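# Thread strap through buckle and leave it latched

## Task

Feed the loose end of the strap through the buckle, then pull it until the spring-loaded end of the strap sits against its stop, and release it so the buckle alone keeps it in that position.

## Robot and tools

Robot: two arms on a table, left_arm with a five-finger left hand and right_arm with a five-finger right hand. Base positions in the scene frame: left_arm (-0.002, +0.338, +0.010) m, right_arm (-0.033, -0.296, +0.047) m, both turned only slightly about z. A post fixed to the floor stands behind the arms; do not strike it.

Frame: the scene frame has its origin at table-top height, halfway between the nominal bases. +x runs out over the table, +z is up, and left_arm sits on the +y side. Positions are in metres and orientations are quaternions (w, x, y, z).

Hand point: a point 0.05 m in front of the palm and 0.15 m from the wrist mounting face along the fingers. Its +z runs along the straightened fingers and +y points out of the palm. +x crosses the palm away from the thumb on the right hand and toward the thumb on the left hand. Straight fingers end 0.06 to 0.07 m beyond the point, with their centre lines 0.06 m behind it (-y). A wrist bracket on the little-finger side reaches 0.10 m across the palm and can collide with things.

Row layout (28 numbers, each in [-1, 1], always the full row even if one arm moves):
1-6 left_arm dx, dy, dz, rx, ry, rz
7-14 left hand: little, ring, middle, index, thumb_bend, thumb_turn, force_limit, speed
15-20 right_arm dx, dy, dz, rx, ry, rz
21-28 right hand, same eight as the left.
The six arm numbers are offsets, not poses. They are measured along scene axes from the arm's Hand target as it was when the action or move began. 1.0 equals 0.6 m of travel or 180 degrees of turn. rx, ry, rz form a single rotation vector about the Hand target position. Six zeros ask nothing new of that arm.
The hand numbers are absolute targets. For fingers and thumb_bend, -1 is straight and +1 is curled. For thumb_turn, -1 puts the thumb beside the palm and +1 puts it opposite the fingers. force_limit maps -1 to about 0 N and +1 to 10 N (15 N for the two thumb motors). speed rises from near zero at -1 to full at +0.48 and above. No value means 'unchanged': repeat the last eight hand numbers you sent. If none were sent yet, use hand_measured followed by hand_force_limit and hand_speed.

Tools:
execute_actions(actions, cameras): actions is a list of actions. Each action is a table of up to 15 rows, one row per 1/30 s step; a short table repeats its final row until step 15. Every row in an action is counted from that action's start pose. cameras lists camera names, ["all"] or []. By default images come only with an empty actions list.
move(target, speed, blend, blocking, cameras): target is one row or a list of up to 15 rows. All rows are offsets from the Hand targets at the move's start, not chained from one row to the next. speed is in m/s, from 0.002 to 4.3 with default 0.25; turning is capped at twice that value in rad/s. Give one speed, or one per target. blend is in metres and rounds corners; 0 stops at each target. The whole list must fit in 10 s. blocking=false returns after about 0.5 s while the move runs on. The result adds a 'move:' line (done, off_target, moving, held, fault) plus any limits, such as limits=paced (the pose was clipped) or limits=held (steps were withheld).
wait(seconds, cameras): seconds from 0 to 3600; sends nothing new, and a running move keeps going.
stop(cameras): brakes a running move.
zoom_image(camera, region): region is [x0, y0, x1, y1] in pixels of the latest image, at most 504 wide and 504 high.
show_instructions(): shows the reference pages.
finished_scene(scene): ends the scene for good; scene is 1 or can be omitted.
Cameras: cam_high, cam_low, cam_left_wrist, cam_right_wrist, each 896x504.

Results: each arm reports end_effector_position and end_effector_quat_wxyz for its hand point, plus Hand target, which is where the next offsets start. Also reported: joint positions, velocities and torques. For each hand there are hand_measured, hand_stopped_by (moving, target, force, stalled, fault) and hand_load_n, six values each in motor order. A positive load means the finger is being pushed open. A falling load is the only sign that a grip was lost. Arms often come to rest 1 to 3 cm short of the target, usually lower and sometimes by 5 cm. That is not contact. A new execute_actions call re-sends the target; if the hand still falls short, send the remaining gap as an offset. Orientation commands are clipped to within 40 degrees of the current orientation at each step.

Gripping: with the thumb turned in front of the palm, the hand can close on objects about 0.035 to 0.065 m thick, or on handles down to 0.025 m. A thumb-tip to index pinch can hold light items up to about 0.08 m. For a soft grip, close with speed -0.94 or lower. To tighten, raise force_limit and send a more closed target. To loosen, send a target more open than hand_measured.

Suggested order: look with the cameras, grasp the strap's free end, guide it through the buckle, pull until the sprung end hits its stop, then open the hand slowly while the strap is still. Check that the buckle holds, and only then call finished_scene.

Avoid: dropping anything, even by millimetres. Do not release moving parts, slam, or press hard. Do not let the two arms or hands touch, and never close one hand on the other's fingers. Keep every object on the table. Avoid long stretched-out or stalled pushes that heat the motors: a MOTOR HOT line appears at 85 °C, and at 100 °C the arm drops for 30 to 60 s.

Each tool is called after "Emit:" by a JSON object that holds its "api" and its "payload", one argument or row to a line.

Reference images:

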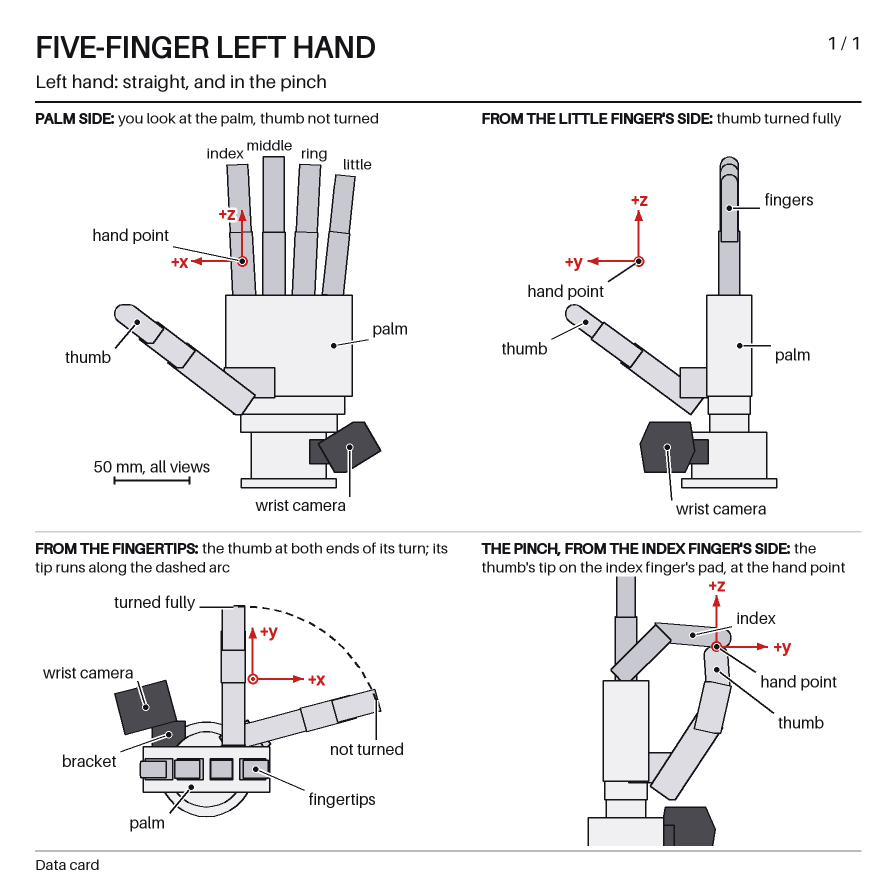

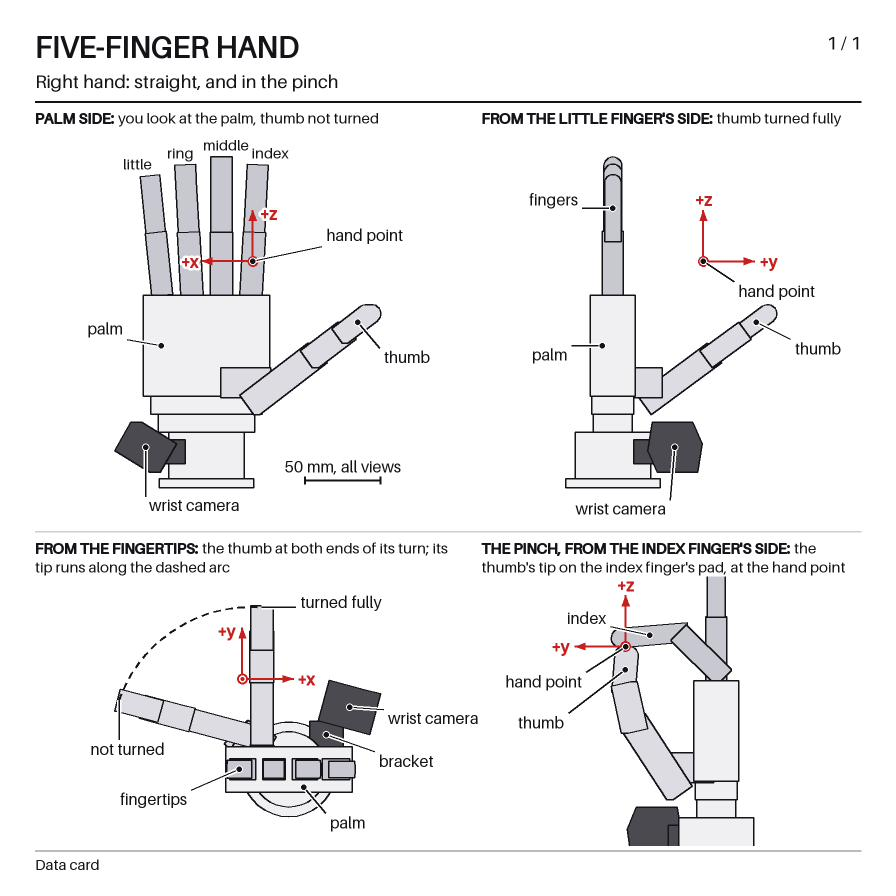

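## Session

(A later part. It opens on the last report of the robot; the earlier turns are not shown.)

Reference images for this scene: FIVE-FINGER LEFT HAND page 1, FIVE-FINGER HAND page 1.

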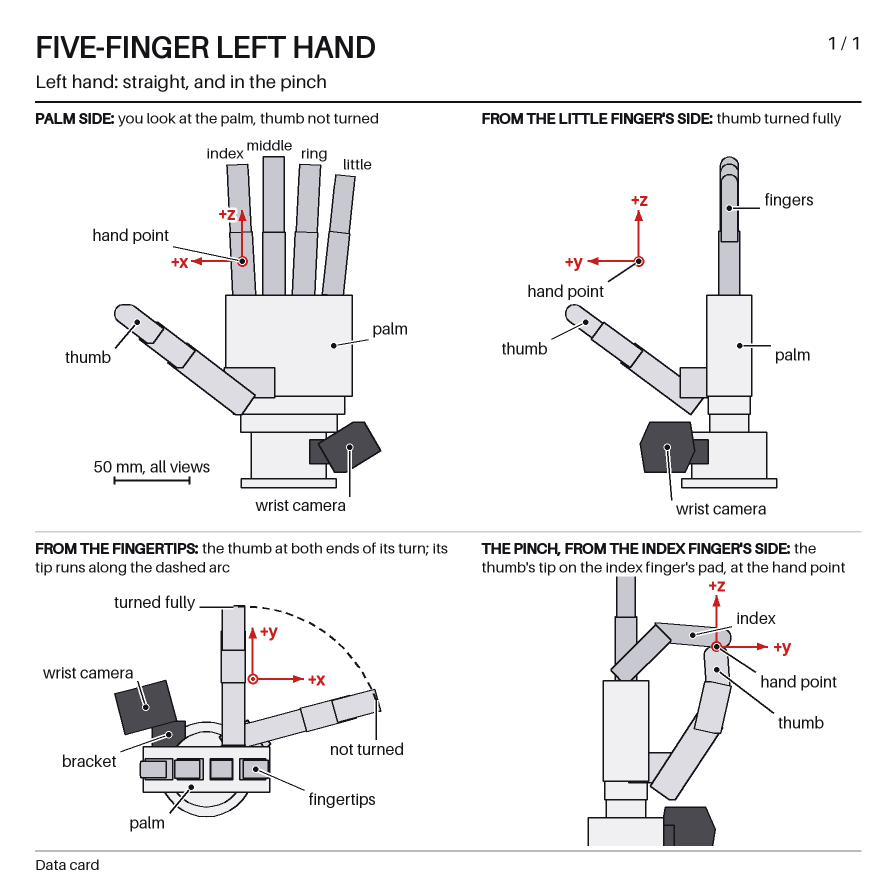

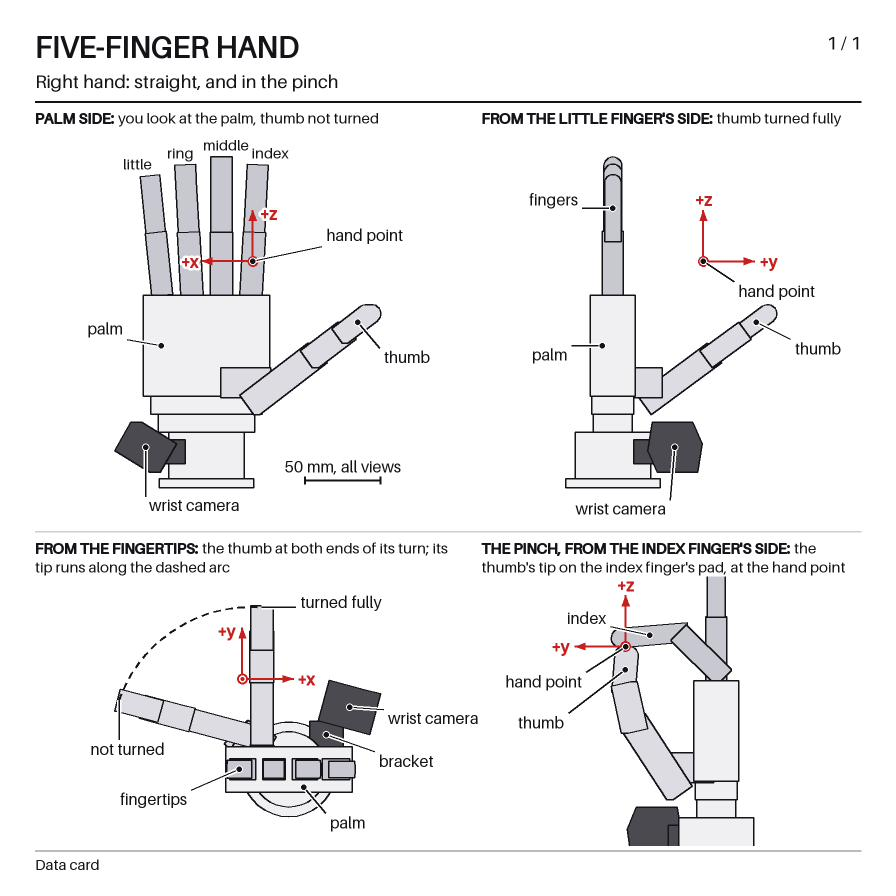

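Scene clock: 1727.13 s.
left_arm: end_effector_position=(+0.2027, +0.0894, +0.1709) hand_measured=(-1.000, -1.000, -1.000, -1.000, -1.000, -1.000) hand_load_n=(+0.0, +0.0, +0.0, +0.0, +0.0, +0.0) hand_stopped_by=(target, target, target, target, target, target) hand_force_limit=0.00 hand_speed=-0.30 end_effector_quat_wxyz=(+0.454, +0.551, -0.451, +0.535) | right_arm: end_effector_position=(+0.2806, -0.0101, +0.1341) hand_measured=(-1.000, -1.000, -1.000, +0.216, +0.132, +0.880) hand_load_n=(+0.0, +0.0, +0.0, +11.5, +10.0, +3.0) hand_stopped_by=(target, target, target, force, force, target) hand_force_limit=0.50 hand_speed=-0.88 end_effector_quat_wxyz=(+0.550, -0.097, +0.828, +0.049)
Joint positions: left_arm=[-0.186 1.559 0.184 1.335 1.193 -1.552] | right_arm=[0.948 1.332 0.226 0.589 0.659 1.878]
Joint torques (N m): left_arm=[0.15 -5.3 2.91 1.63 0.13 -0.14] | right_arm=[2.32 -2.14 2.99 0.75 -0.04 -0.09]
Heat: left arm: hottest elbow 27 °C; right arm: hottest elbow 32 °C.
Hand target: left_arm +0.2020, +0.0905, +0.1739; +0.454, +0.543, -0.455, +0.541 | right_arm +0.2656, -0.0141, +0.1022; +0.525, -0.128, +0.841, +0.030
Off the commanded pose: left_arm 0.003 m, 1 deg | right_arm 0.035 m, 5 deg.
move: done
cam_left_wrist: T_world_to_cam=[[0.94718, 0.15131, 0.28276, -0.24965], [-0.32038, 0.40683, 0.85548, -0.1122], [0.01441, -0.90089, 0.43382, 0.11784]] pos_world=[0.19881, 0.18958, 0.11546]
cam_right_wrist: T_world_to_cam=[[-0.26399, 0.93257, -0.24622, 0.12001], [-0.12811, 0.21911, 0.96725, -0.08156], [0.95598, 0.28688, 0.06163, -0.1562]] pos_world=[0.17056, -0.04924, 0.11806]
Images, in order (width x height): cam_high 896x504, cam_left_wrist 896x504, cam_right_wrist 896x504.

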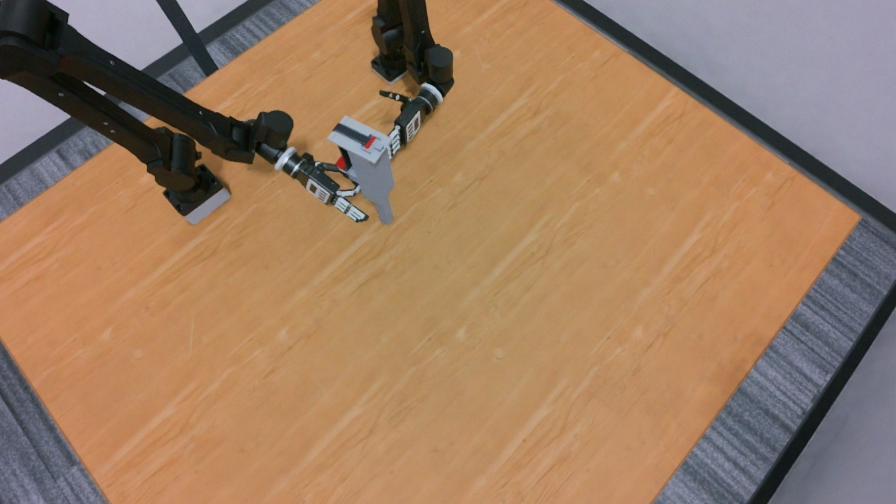

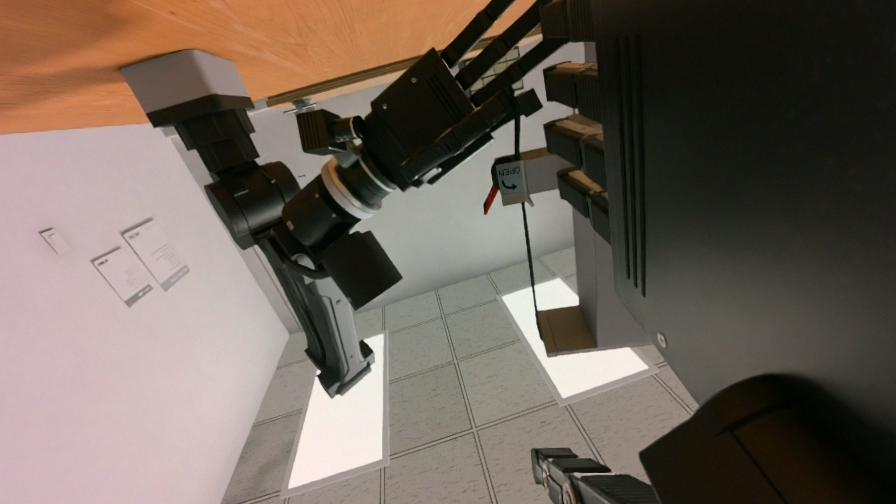

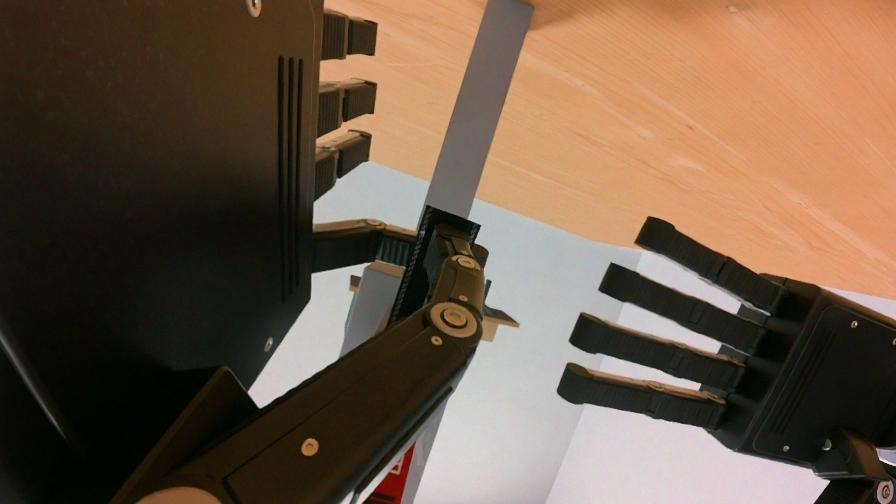

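Emit:
{"api": "move", "payload": {
  "target": [
    [0,0,0,0,0,0,-1,-1,-1,-1,-1,-1,0,-0.3,0,0,-0.02,0,0,0,-1,-1,-1,0.5,0.15,0.88,0.5,-0.88]
  ],
  "speed": 0.03,
  "cameras": ["cam_left_wrist","cam_right_wrist","cam_high"]
}}

Emit:
{"api": "zoom_image", "payload": {
  "camera": "cam_left_wrist",
  "region": [430, 60, 590, 220]
}}

Emit:
{"api": "zoom_image", "payload": {
  "camera": "cam_high",
  "region": [350, 125, 390, 160]
}}

Scene clock: 1741.93 s.
left_arm: end_effector_position=(+0.2027, +0.0894, +0.1709) hand_measured=(-1.000, -1.000, -1.000, -1.000, -1.000, -1.000) hand_load_n=(+0.0, +0.0, +0.0, +0.0, +0.0, +0.0) hand_stopped_by=(target, target, target, target, target, target) hand_force_limit=0.00 hand_speed=-0.30 end_effector_quat_wxyz=(+0.454, +0.551, -0.451, +0.535) | right_arm: end_effector_position=(+0.2836, -0.0091, +0.1343) hand_measured=(-1.000, -1.000, -1.000, +0.216, +0.132, +0.880) hand_load_n=(+0.0, +0.0, +0.0, +11.0, +9.5, +3.5) hand_stopped_by=(target, target, target, force, force, target) hand_force_limit=0.50 hand_speed=-0.88 end_effector_quat_wxyz=(+0.560, -0.085, +0.822, +0.061)
Joint positions: left_arm=[-0.186 1.559 0.184 1.335 1.193 -1.552] | right_arm=[0.945 1.389 0.22 0.689 0.661 1.885]
Joint torques (N m): left_arm=[0.09 -5.25 2.91 1.63 0.13 -0.14] | right_arm=[2.26 -1.61 2.36 0.31 -0.16 -0.14]
Heat: left arm: hottest elbow 27 °C; right arm: hottest elbow 31 °C.
Hand target: left_arm +0.2020, +0.0905, +0.1739; +0.454, +0.543, -0.455, +0.541 | right_arm +0.2656, -0.0141, +0.0902; +0.525, -0.128, +0.841, +0.030
Off the commanded pose: left_arm 0.003 m, 1 deg | right_arm 0.048 m, 8 deg.
move: off_target (right_arm)
cam_left_wrist: T_world_to_cam=[[0.94718, 0.15131, 0.28276, -0.24965], [-0.32038, 0.40683, 0.85548, -0.1122], [0.01441, -0.90089, 0.43382, 0.11784]] pos_world=[0.19881, 0.18958, 0.11546]
cam_right_wrist: T_world_to_cam=[[-0.25224, 0.94282, -0.21788, 0.11289], [-0.14712, 0.18518, 0.97163, -0.07714], [0.95642, 0.27714, 0.09199, -0.16369]] pos_world=[0.17368, -0.04678, 0.11461]
Images, in order (width x height): cam_high 896x504, cam_left_wrist 896x504, cam_right_wrist 896x504.

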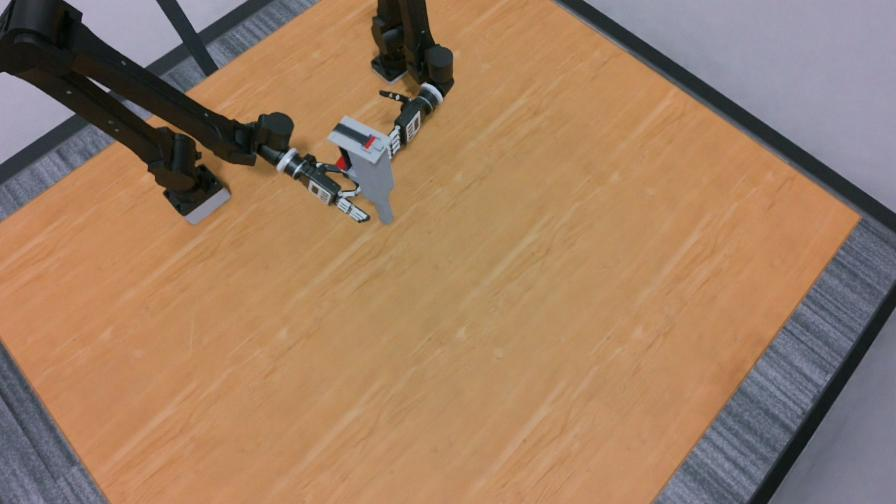

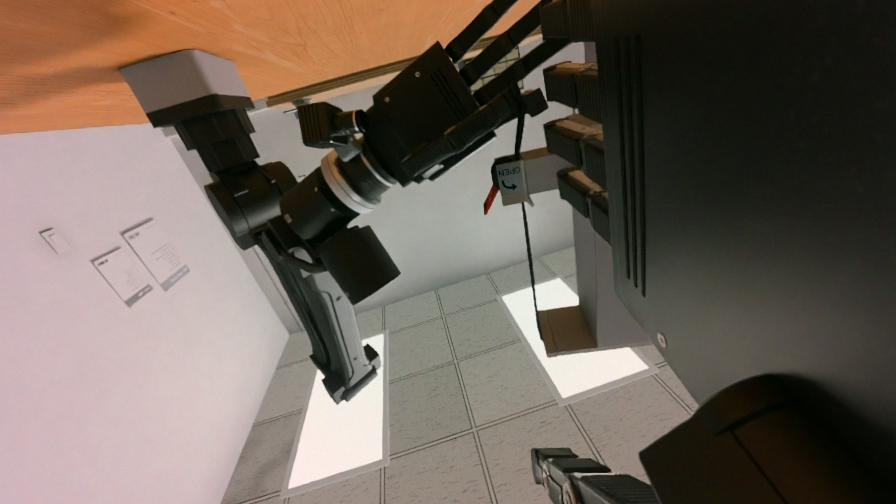

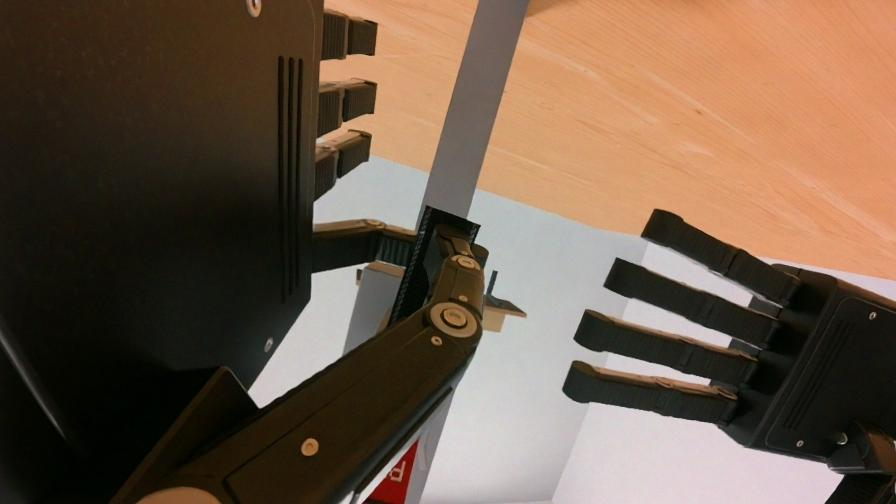

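Scaled by 3.150.

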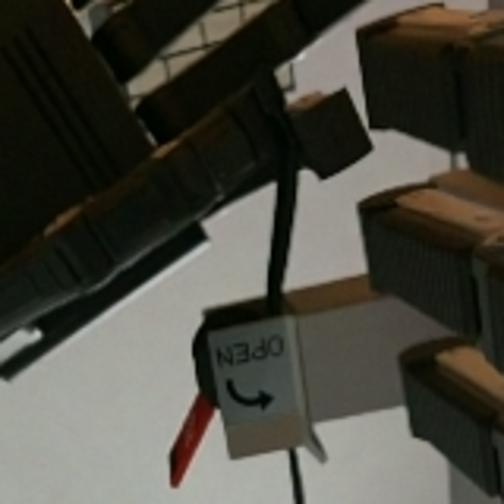

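Scaled by 12.600.

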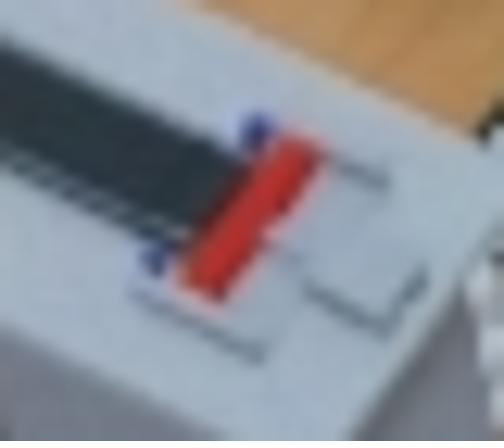

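Emit:
{"api": "move", "payload": {
  "target": [
    [0,0,0,0,0,0,-1,-1,-1,-1,-1,-1,0,-0.3,-0.025,-0.006,-0.01,0,0,0,-1,-1,-1,0.5,0.15,0.88,0.5,-0.88]
  ],
  "speed": 0.03,
  "cameras": ["cam_left_wrist","cam_right_wrist","cam_high"]
}}

Emit:
{"api": "zoom_image", "payload": {
  "camera": "cam_left_wrist",
  "region": [430, 60, 590, 220]
}}

Emit:
{"api": "zoom_image", "payload": {
  "camera": "cam_high",
  "region": [350, 125, 390, 160]
}}

Scene clock: 1749.50 s.
left_arm: end_effector_position=(+0.2027, +0.0894, +0.1709) hand_measured=(-1.000, -1.000, -1.000, -1.000, -1.000, -1.000) hand_load_n=(+0.0, +0.0, +0.0, +0.0, +0.0, +0.0) hand_stopped_by=(target, target, target, target, target, target) hand_force_limit=0.00 hand_speed=-0.30 end_effector_quat_wxyz=(+0.454, +0.551, -0.451, +0.535) | right_arm: end_effector_position=(+0.2726, -0.0117, +0.1305) hand_measured=(-1.000, -1.000, -1.000, +0.216, +0.132, +0.880) hand_load_n=(+0.0, +0.0, +0.0, +11.5, +9.0, +3.5) hand_stopped_by=(target, target, target, force, force, target) hand_force_limit=0.50 hand_speed=-0.88 end_effector_quat_wxyz=(+0.562, -0.078, +0.821, +0.062)
Joint positions: left_arm=[-0.186 1.559 0.184 1.335 1.193 -1.552] | right_arm=[0.983 1.398 0.197 0.71 0.701 1.919]
Joint torques (N m): left_arm=[0.15 -5.19 2.93 1.65 0.13 -0.14] | right_arm=[2.84 -1.49 1.66 0.18 -0.21 -0.17]
Heat: left arm: hottest elbow 27 °C; right arm: hottest elbow 31 °C.
Hand target: left_arm +0.2020, +0.0905, +0.1739; +0.454, +0.543, -0.455, +0.541 | right_arm +0.2506, -0.0177, +0.0842; +0.525, -0.128, +0.841, +0.030
Off the commanded pose: left_arm 0.003 m, 1 deg | right_arm 0.052 m, 8 deg.
move: off_target (right_arm)
cam_left_wrist: T_world_to_cam=[[0.94718, 0.15131, 0.28276, -0.24965], [-0.32038, 0.40683, 0.85548, -0.1122], [0.01441, -0.90089, 0.43382, 0.11784]] pos_world=[0.19881, 0.18958, 0.11546]
cam_right_wrist: T_world_to_cam=[[-0.24305, 0.94749, -0.20781, 0.10797], [-0.14775, 0.17557, 0.97332, -0.07472], [0.9587, 0.26726, 0.09732, -0.15352]] pos_world=[0.16238, -0.04815, 0.1101]
Images, in order (width x height): cam_high 896x504, cam_left_wrist 896x504, cam_right_wrist 896x504.

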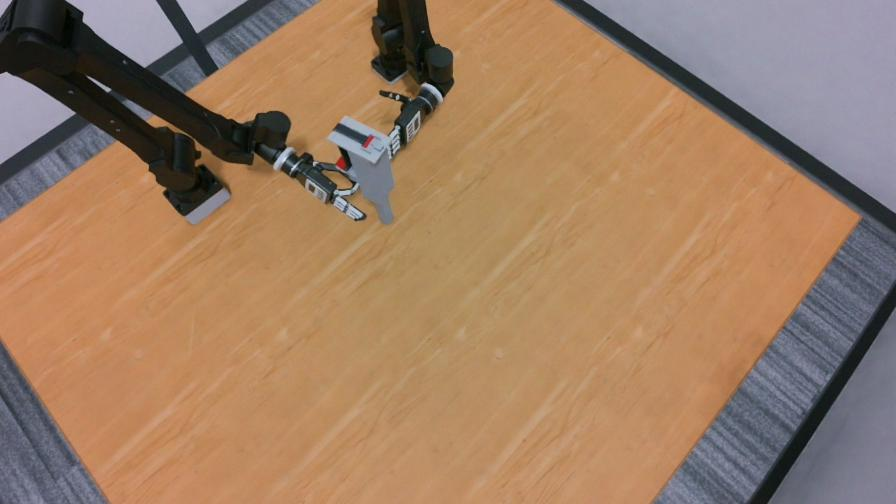

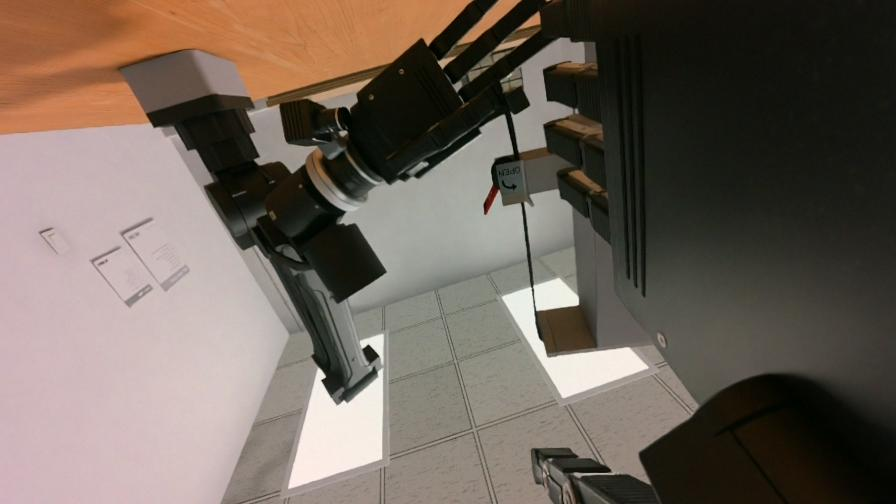

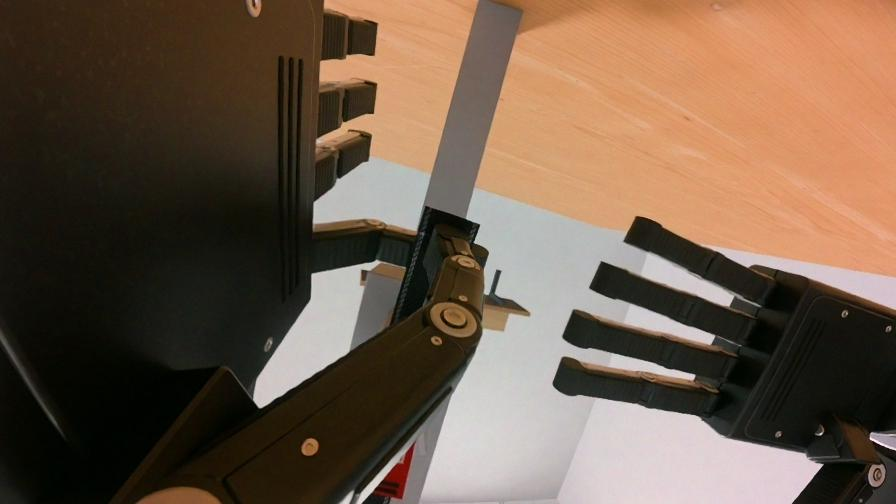

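Scaled by 3.150.

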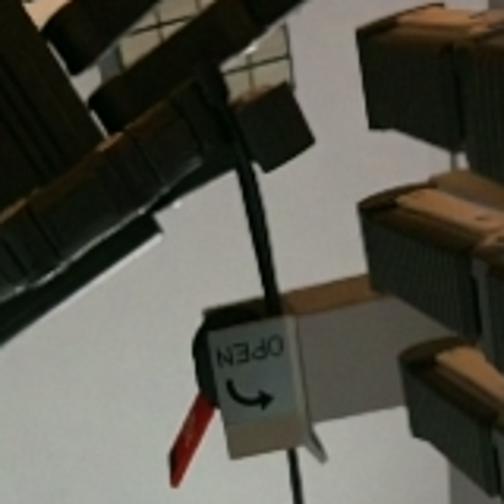

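Scaled by 12.600.

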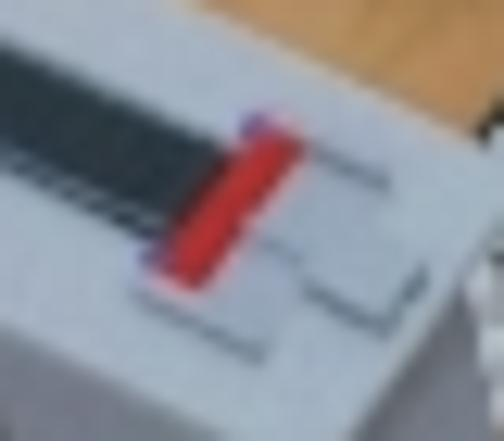

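Emit:
{"api": "move", "payload": {
  "target": [
    [0,0,0,0,0,0,-1,-1,-1,-1,-1,-1,0,-0.3,0.01,-0.0,-0.025,0,0,0,-1,-1,-1,0.5,0.15,0.88,0.5,-0.88]
  ],
  "speed": 0.03,
  "cameras": ["cam_left_wrist","cam_right_wrist","cam_high"]
}}

Emit:
{"api": "zoom_image", "payload": {
  "camera": "cam_left_wrist",
  "region": [430, 60, 590, 220]
}}

Emit:
{"api": "zoom_image", "payload": {
  "camera": "cam_high",
  "region": [350, 125, 390, 160]
}}

Scene clock: 1759.47 s.
left_arm: end_effector_position=(+0.2027, +0.0894, +0.1709) hand_measured=(-1.000, -1.000, -1.000, -1.000, -1.000, -1.000) hand_load_n=(+0.0, +0.0, +0.0, +0.0, +0.0, +0.0) hand_stopped_by=(target, target, target, target, target, target) hand_force_limit=0.00 hand_speed=-0.30 end_effector_quat_wxyz=(+0.454, +0.551, -0.451, +0.535) | right_arm: end_effector_position=(+0.2756, -0.0080, +0.1300) hand_measured=(-1.000, -1.000, -1.000, +0.216, +0.132, +0.880) hand_load_n=(+0.0, +0.0, +0.0, +11.0, +5.5, +5.0) hand_stopped_by=(target, target, target, force, force, target) hand_force_limit=0.50 hand_speed=-0.88 end_effector_quat_wxyz=(+0.573, -0.065, +0.813, +0.079)
Joint positions: left_arm=[-0.186 1.559 0.184 1.335 1.193 -1.552] | right_arm=[0.983 1.481 0.197 0.836 0.701 1.928]
Joint torques (N m): left_arm=[0.09 -5.19 2.91 1.63 0.13 -0.15] | right_arm=[1.26 -1.03 1.03 -0.29 -1.02 -0.34]
Heat: left arm: hottest elbow 27 °C; right arm: hottest elbow 31 °C.
Hand target: left_arm +0.2020, +0.0905, +0.1739; +0.454, +0.543, -0.455, +0.541 | right_arm +0.2566, -0.0177, +0.0692; +0.525, -0.128, +0.841, +0.030
Off the commanded pose: left_arm 0.003 m, 1 deg | right_arm 0.064 m, 11 deg.
move: off_target (right_arm)
cam_left_wrist: T_world_to_cam=[[0.94718, 0.15131, 0.28276, -0.24965], [-0.32038, 0.40683, 0.85548, -0.1122], [0.01441, -0.90089, 0.43382, 0.11784]] pos_world=[0.19881, 0.18958, 0.11546]
cam_right_wrist: T_world_to_cam=[[-0.23571, 0.95658, -0.17147, 0.0984], [-0.16923, 0.13334, 0.97651, -0.06927], [0.95698, 0.25919, 0.13045, -0.16128]] pos_world=[0.16581, -0.04309, 0.10556]
Images, in order (width x height): cam_high 896x504, cam_left_wrist 896x504, cam_right_wrist 896x504.

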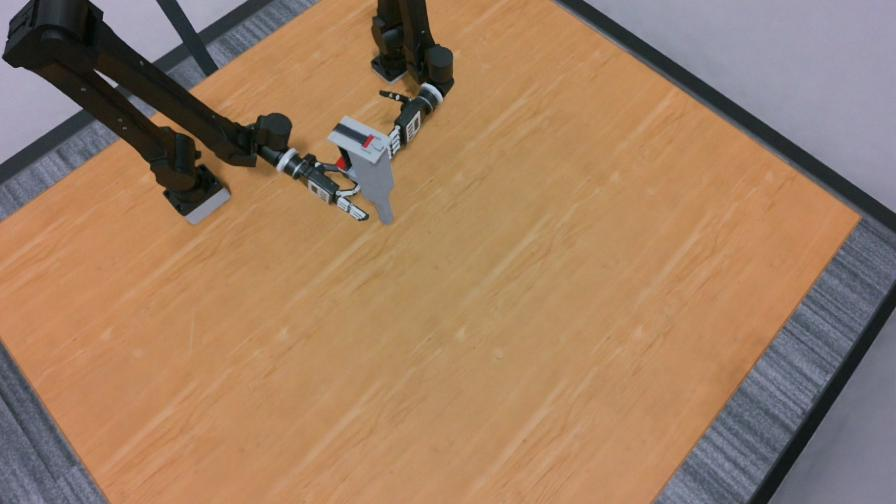

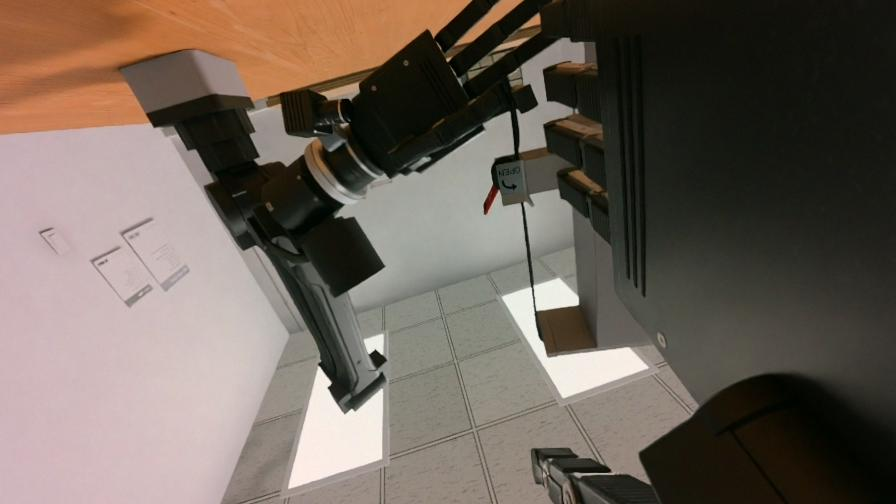

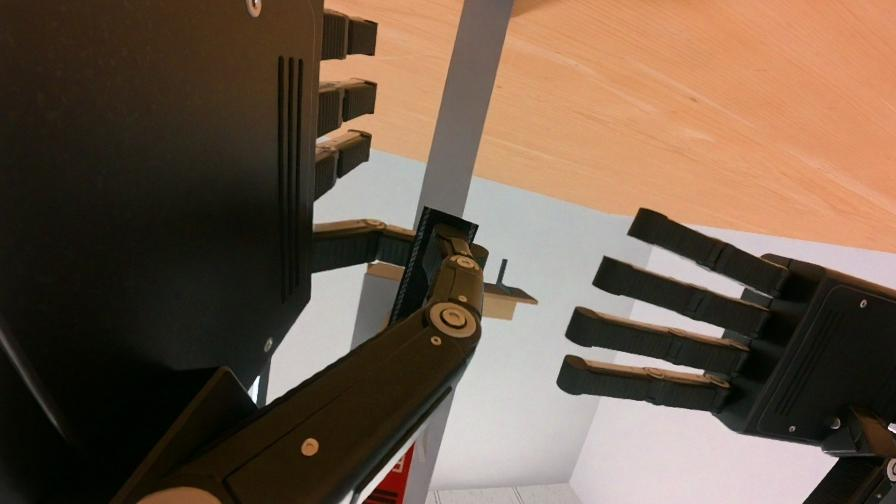

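Scaled by 3.150.

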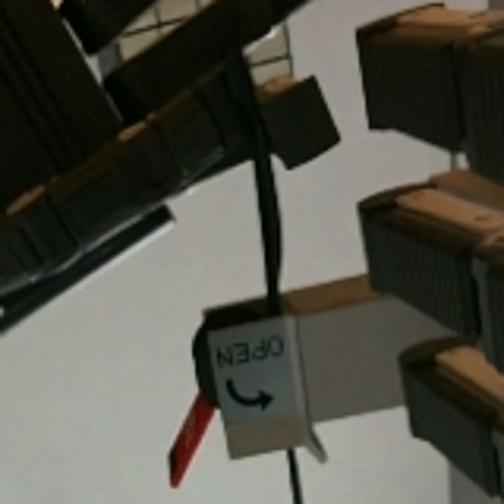

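Scaled by 12.600.

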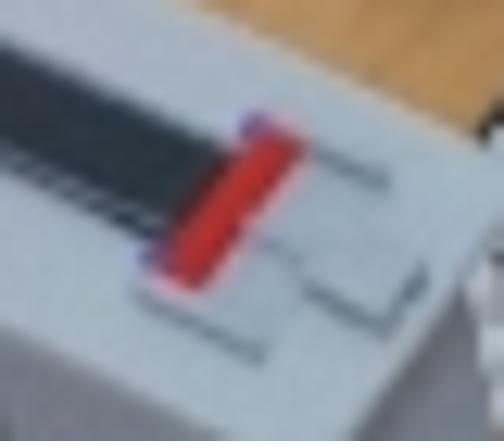

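Emit:
{"api": "move", "payload": {
  "target": [
    [0,0,0,0,0,0,-1,-1,-1,-1,-1,-1,0,-0.3,-0.02,-0.005,0,0,0,0,-1,-1,-1,0.5,0.15,0.88,0.5,-0.88]
  ],
  "speed": 0.03,
  "cameras": ["cam_left_wrist","cam_high"]
}}

Emit:
{"api": "zoom_image", "payload": {
  "camera": "cam_left_wrist",
  "region": [430, 60, 590, 220]
}}

Emit:
{"api": "zoom_image", "payload": {
  "camera": "cam_high",
  "region": [350, 125, 390, 160]
}}

Scene clock: 1769.27 s.
left_arm: end_effector_position=(+0.2027, +0.0894, +0.1709) hand_measured=(-1.000, -1.000, -1.000, -1.000, -1.000, -1.000) hand_load_n=(+0.0, +0.0, +0.0, +0.0, +0.0, +0.0) hand_stopped_by=(target, target, target, target, target, target) hand_force_limit=0.00 hand_speed=-0.30 end_effector_quat_wxyz=(+0.454, +0.551, -0.451, +0.535) | right_arm: end_effector_position=(+0.2728, -0.0113, +0.1289) hand_measured=(-1.000, -1.000, -1.000, +0.216, +0.132, +0.880) hand_load_n=(+0.0, +0.0, +0.0, +11.0, +5.5, +5.0) hand_stopped_by=(target, target, target, force, force, target) hand_force_limit=0.50 hand_speed=-0.88 end_effector_quat_wxyz=(+0.573, -0.060, +0.814, +0.078)
Joint positions: left_arm=[-0.186 1.559 0.184 1.335 1.193 -1.552] | right_arm=[0.993 1.481 0.187 0.839 0.716 1.942]
Joint torques (N m): left_arm=[0.21 -5.25 2.91 1.66 0.12 -0.15] | right_arm=[3.08 -1.73 0.5 -0.51 -0.49 -0.28]
Heat: left arm: hottest elbow 27 °C; right arm: hottest elbow 30 °C.
Hand target: left_arm +0.2020, +0.0905, +0.1739; +0.454, +0.543, -0.455, +0.541 | right_arm +0.2446, -0.0207, +0.0692; +0.525, -0.128, +0.841, +0.030
Off the commanded pose: left_arm 0.003 m, 1 deg | right_arm 0.067 m, 11 deg.
move: off_target (right_arm)
cam_left_wrist: T_world_to_cam=[[0.94718, 0.15131, 0.28276, -0.24965], [-0.32038, 0.40683, 0.85548, -0.1122], [0.01441, -0.90089, 0.43382, 0.11784]] pos_world=[0.19881, 0.18958, 0.11546]
Images, in order (width x height): cam_high 896x504, cam_left_wrist 896x504.

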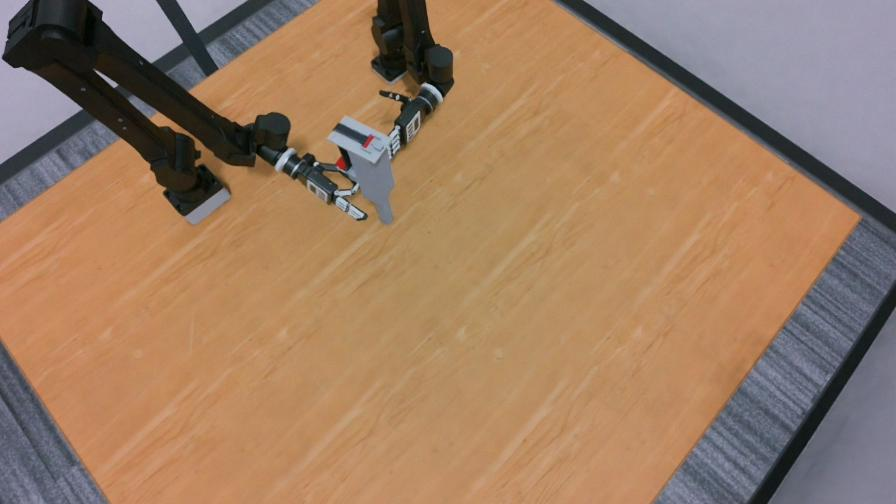

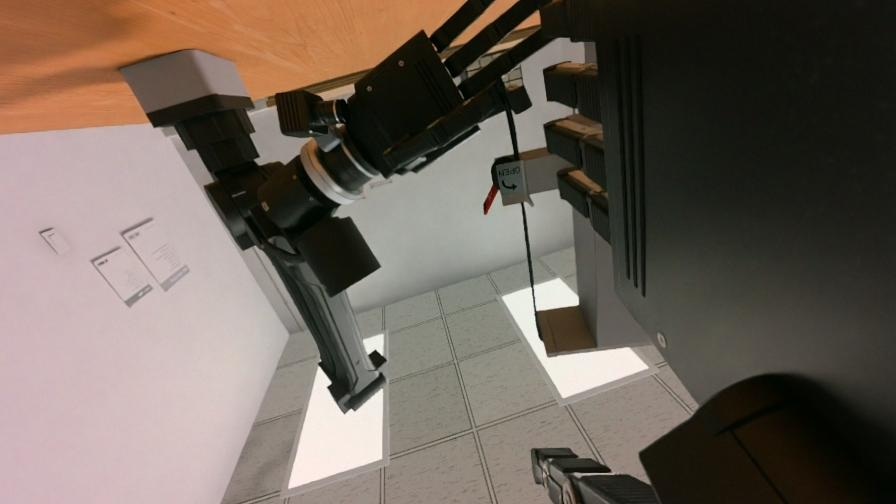

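Scaled by 3.150.

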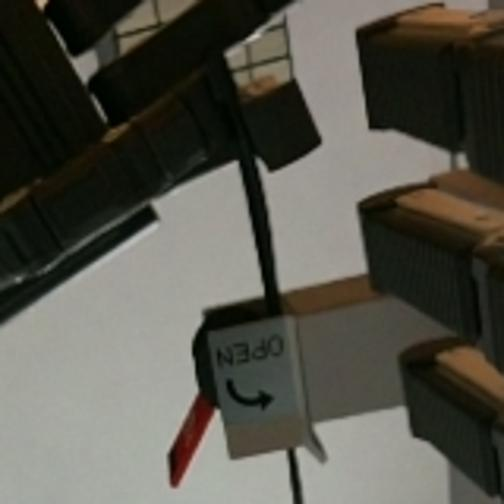

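Scaled by 12.600.

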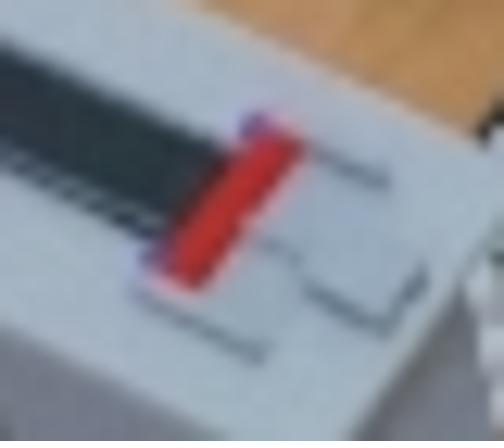

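Emit:
{"api": "execute_actions", "payload": {
  "actions": [],
  "cameras": ["cam_low"]
}}

Emit:
{"api": "zoom_image", "payload": {
  "camera": "cam_low",
  "region": [345, 145, 425, 190]
}}

Scene clock: 1779.40 s.
left_arm: end_effector_position=(+0.2027, +0.0894, +0.1709) hand_measured=(-1.000, -1.000, -1.000, -1.000, -1.000, -1.000) hand_load_n=(-0.5, +0.0, +0.0, +0.0, +0.0, +0.0) hand_stopped_by=(target, target, target, target, target, target) hand_force_limit=0.00 hand_speed=-0.30 end_effector_quat_wxyz=(+0.454, +0.551, -0.451, +0.535) | right_arm: end_effector_position=(+0.2728, -0.0113, +0.1289) hand_measured=(-1.000, -1.000, -1.000, +0.216, +0.132, +0.880) hand_load_n=(+0.0, +0.0, +0.0, +11.0, +5.0, +4.5) hand_stopped_by=(target, target, target, force, force, target) hand_force_limit=0.50 hand_speed=-0.88 end_effector_quat_wxyz=(+0.573, -0.060, +0.814, +0.078)
Joint positions: left_arm=[-0.186 1.559 0.184 1.335 1.193 -1.552] | right_arm=[0.993 1.481 0.187 0.839 0.716 1.942]
Joint velocities: within noise
Joint torques (N m): left_arm=[0.21 -5.19 2.91 1.68 0.14 -0.14] | right_arm=[3.14 -1.73 0.49 -0.51 -0.49 -0.28]
Heat: left arm: hottest elbow 27 °C; right arm: hottest elbow 30 °C.
Hand target: left_arm +0.2020, +0.0905, +0.1739; +0.454, +0.543, -0.455, +0.541 | right_arm +0.2446, -0.0207, +0.0692; +0.525, -0.128, +0.841, +0.030
Off the commanded pose: left_arm 0.003 m, 1 deg | right_arm 0.067 m, 11 deg.
Images, in order (width x height): cam_low 896x504.

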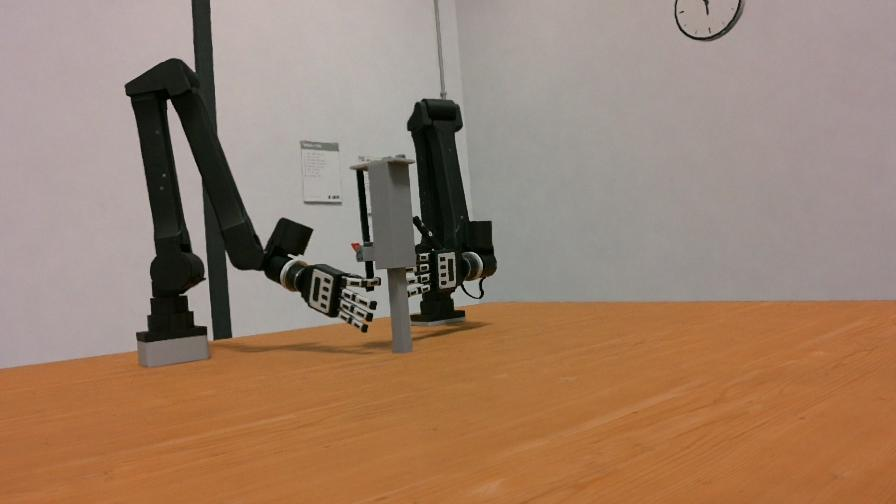

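Scaled by 6.300.

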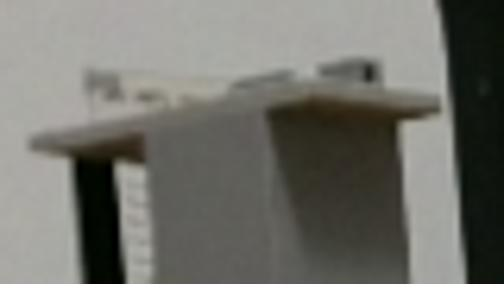

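Emit:
{"api": "move", "payload": {
  "target": [
    [0,0,0,0,0,0,-1,-1,-1,-1,-1,-1,0,-0.3,-0.015,-0.002,-0.02,0,0,0,-1,-1,-1,0.5,0.15,0.88,0.5,-0.88]
  ],
  "speed": 0.03,
  "cameras": ["cam_left_wrist","cam_high","cam_right_wrist"]
}}

Emit:
{"api": "zoom_image", "payload": {
  "camera": "cam_left_wrist",
  "region": [430, 60, 590, 220]
}}

Emit:
{"api": "zoom_image", "payload": {
  "camera": "cam_high",
  "region": [350, 125, 390, 160]
}}

Scene clock: 1786.43 s.
left_arm: end_effector_position=(+0.2027, +0.0894, +0.1709) hand_measured=(-1.000, -1.000, -1.000, -1.000, -1.000, -1.000) hand_load_n=(+0.0, +0.0, +0.0, +0.0, +0.0, +0.0) hand_stopped_by=(target, target, target, target, target, target) hand_force_limit=0.00 hand_speed=-0.30 end_effector_quat_wxyz=(+0.454, +0.551, -0.451, +0.535) | right_arm: end_effector_position=(+0.2688, -0.0118, +0.1288) hand_measured=(-1.000, -1.000, -1.000, +0.216, +0.132, +0.880) hand_load_n=(+0.0, +0.0, +0.0, +11.5, +4.0, +5.0) hand_stopped_by=(target, target, target, force, force, target) hand_force_limit=0.50 hand_speed=-0.88 end_effector_quat_wxyz=(+0.581, -0.043, +0.808, +0.088)
Joint positions: left_arm=[-0.186 1.559 0.184 1.335 1.193 -1.552] | right_arm=[1.017 1.528 0.178 0.913 0.748 1.976]
Joint torques (N m): left_arm=[0.21 -5.13 2.89 1.62 0.12 -0.14] | right_arm=[3.66 -0.56 -0.43 -0.69 -0.79 -0.36]
Heat: left arm: hottest elbow 27 °C; right arm: hottest elbow 30 °C.
Hand target: left_arm +0.2020, +0.0905, +0.1739; +0.454, +0.543, -0.455, +0.541 | right_arm +0.2356, -0.0219, +0.0572; +0.525, -0.128, +0.841, +0.030
Off the commanded pose: left_arm 0.003 m, 1 deg | right_arm 0.080 m, 14 deg.
move: off_target (right_arm)
cam_left_wrist: T_world_to_cam=[[0.94718, 0.15131, 0.28276, -0.24965], [-0.32038, 0.40683, 0.85548, -0.1122], [0.01441, -0.90089, 0.43382, 0.11784]] pos_world=[0.19881, 0.18958, 0.11546]
cam_right_wrist: T_world_to_cam=[[-0.21009, 0.96841, -0.13429, 0.08866], [-0.17972, 0.09676, 0.97895, -0.06664], [0.96102, 0.22981, 0.15371, -0.15804]] pos_world=[0.15853, -0.04309, 0.10143]
Images, in order (width x height): cam_high 896x504, cam_left_wrist 896x504, cam_right_wrist 896x504.

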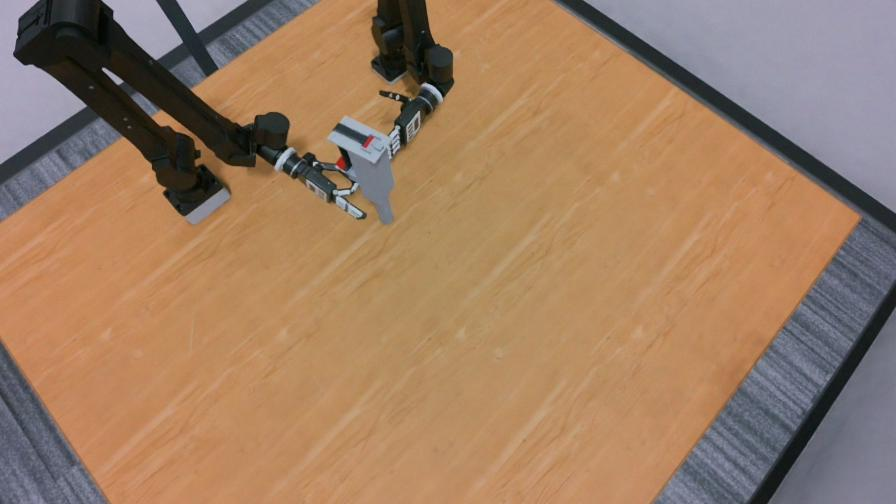

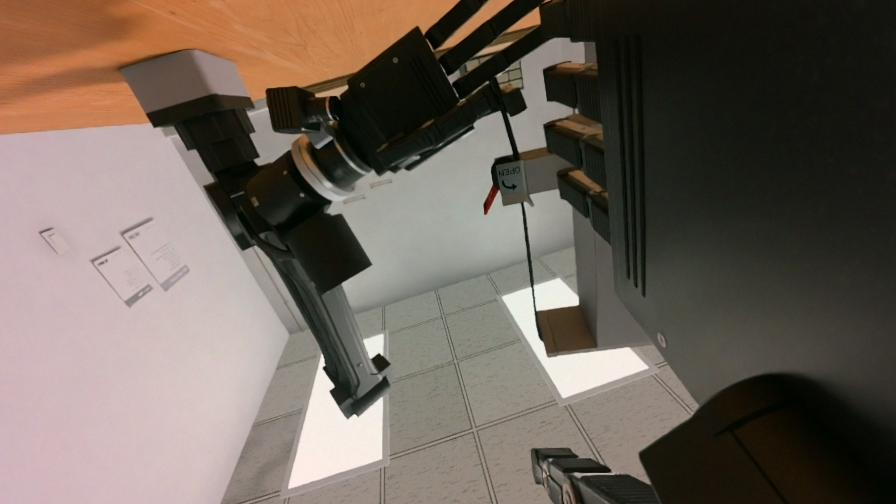

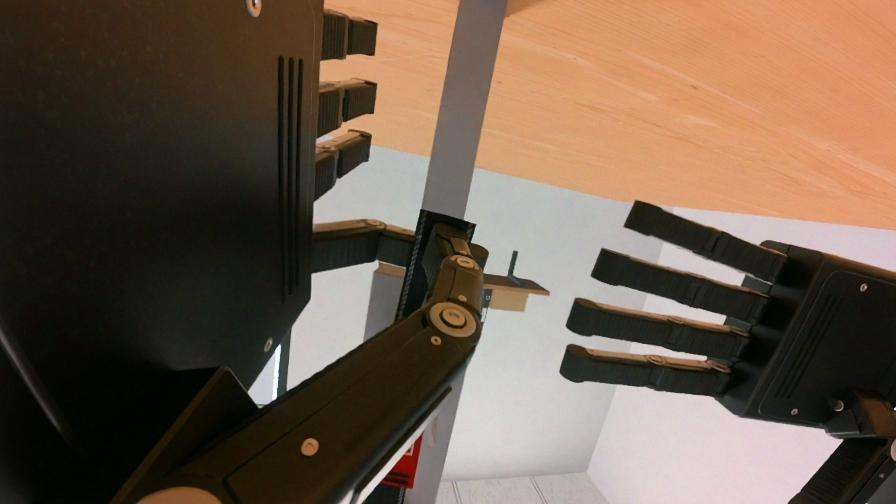

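Scaled by 3.150.

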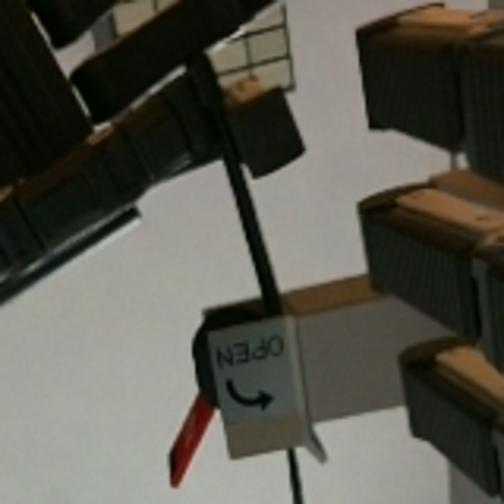

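Scaled by 12.600.

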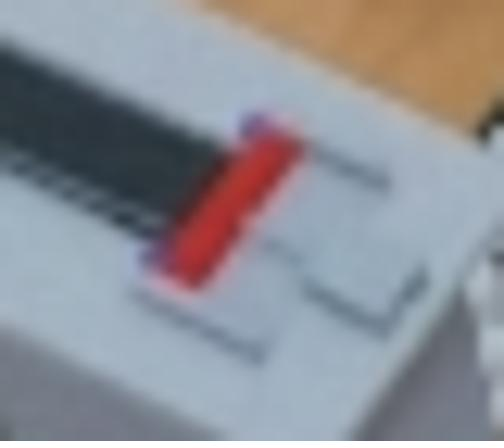

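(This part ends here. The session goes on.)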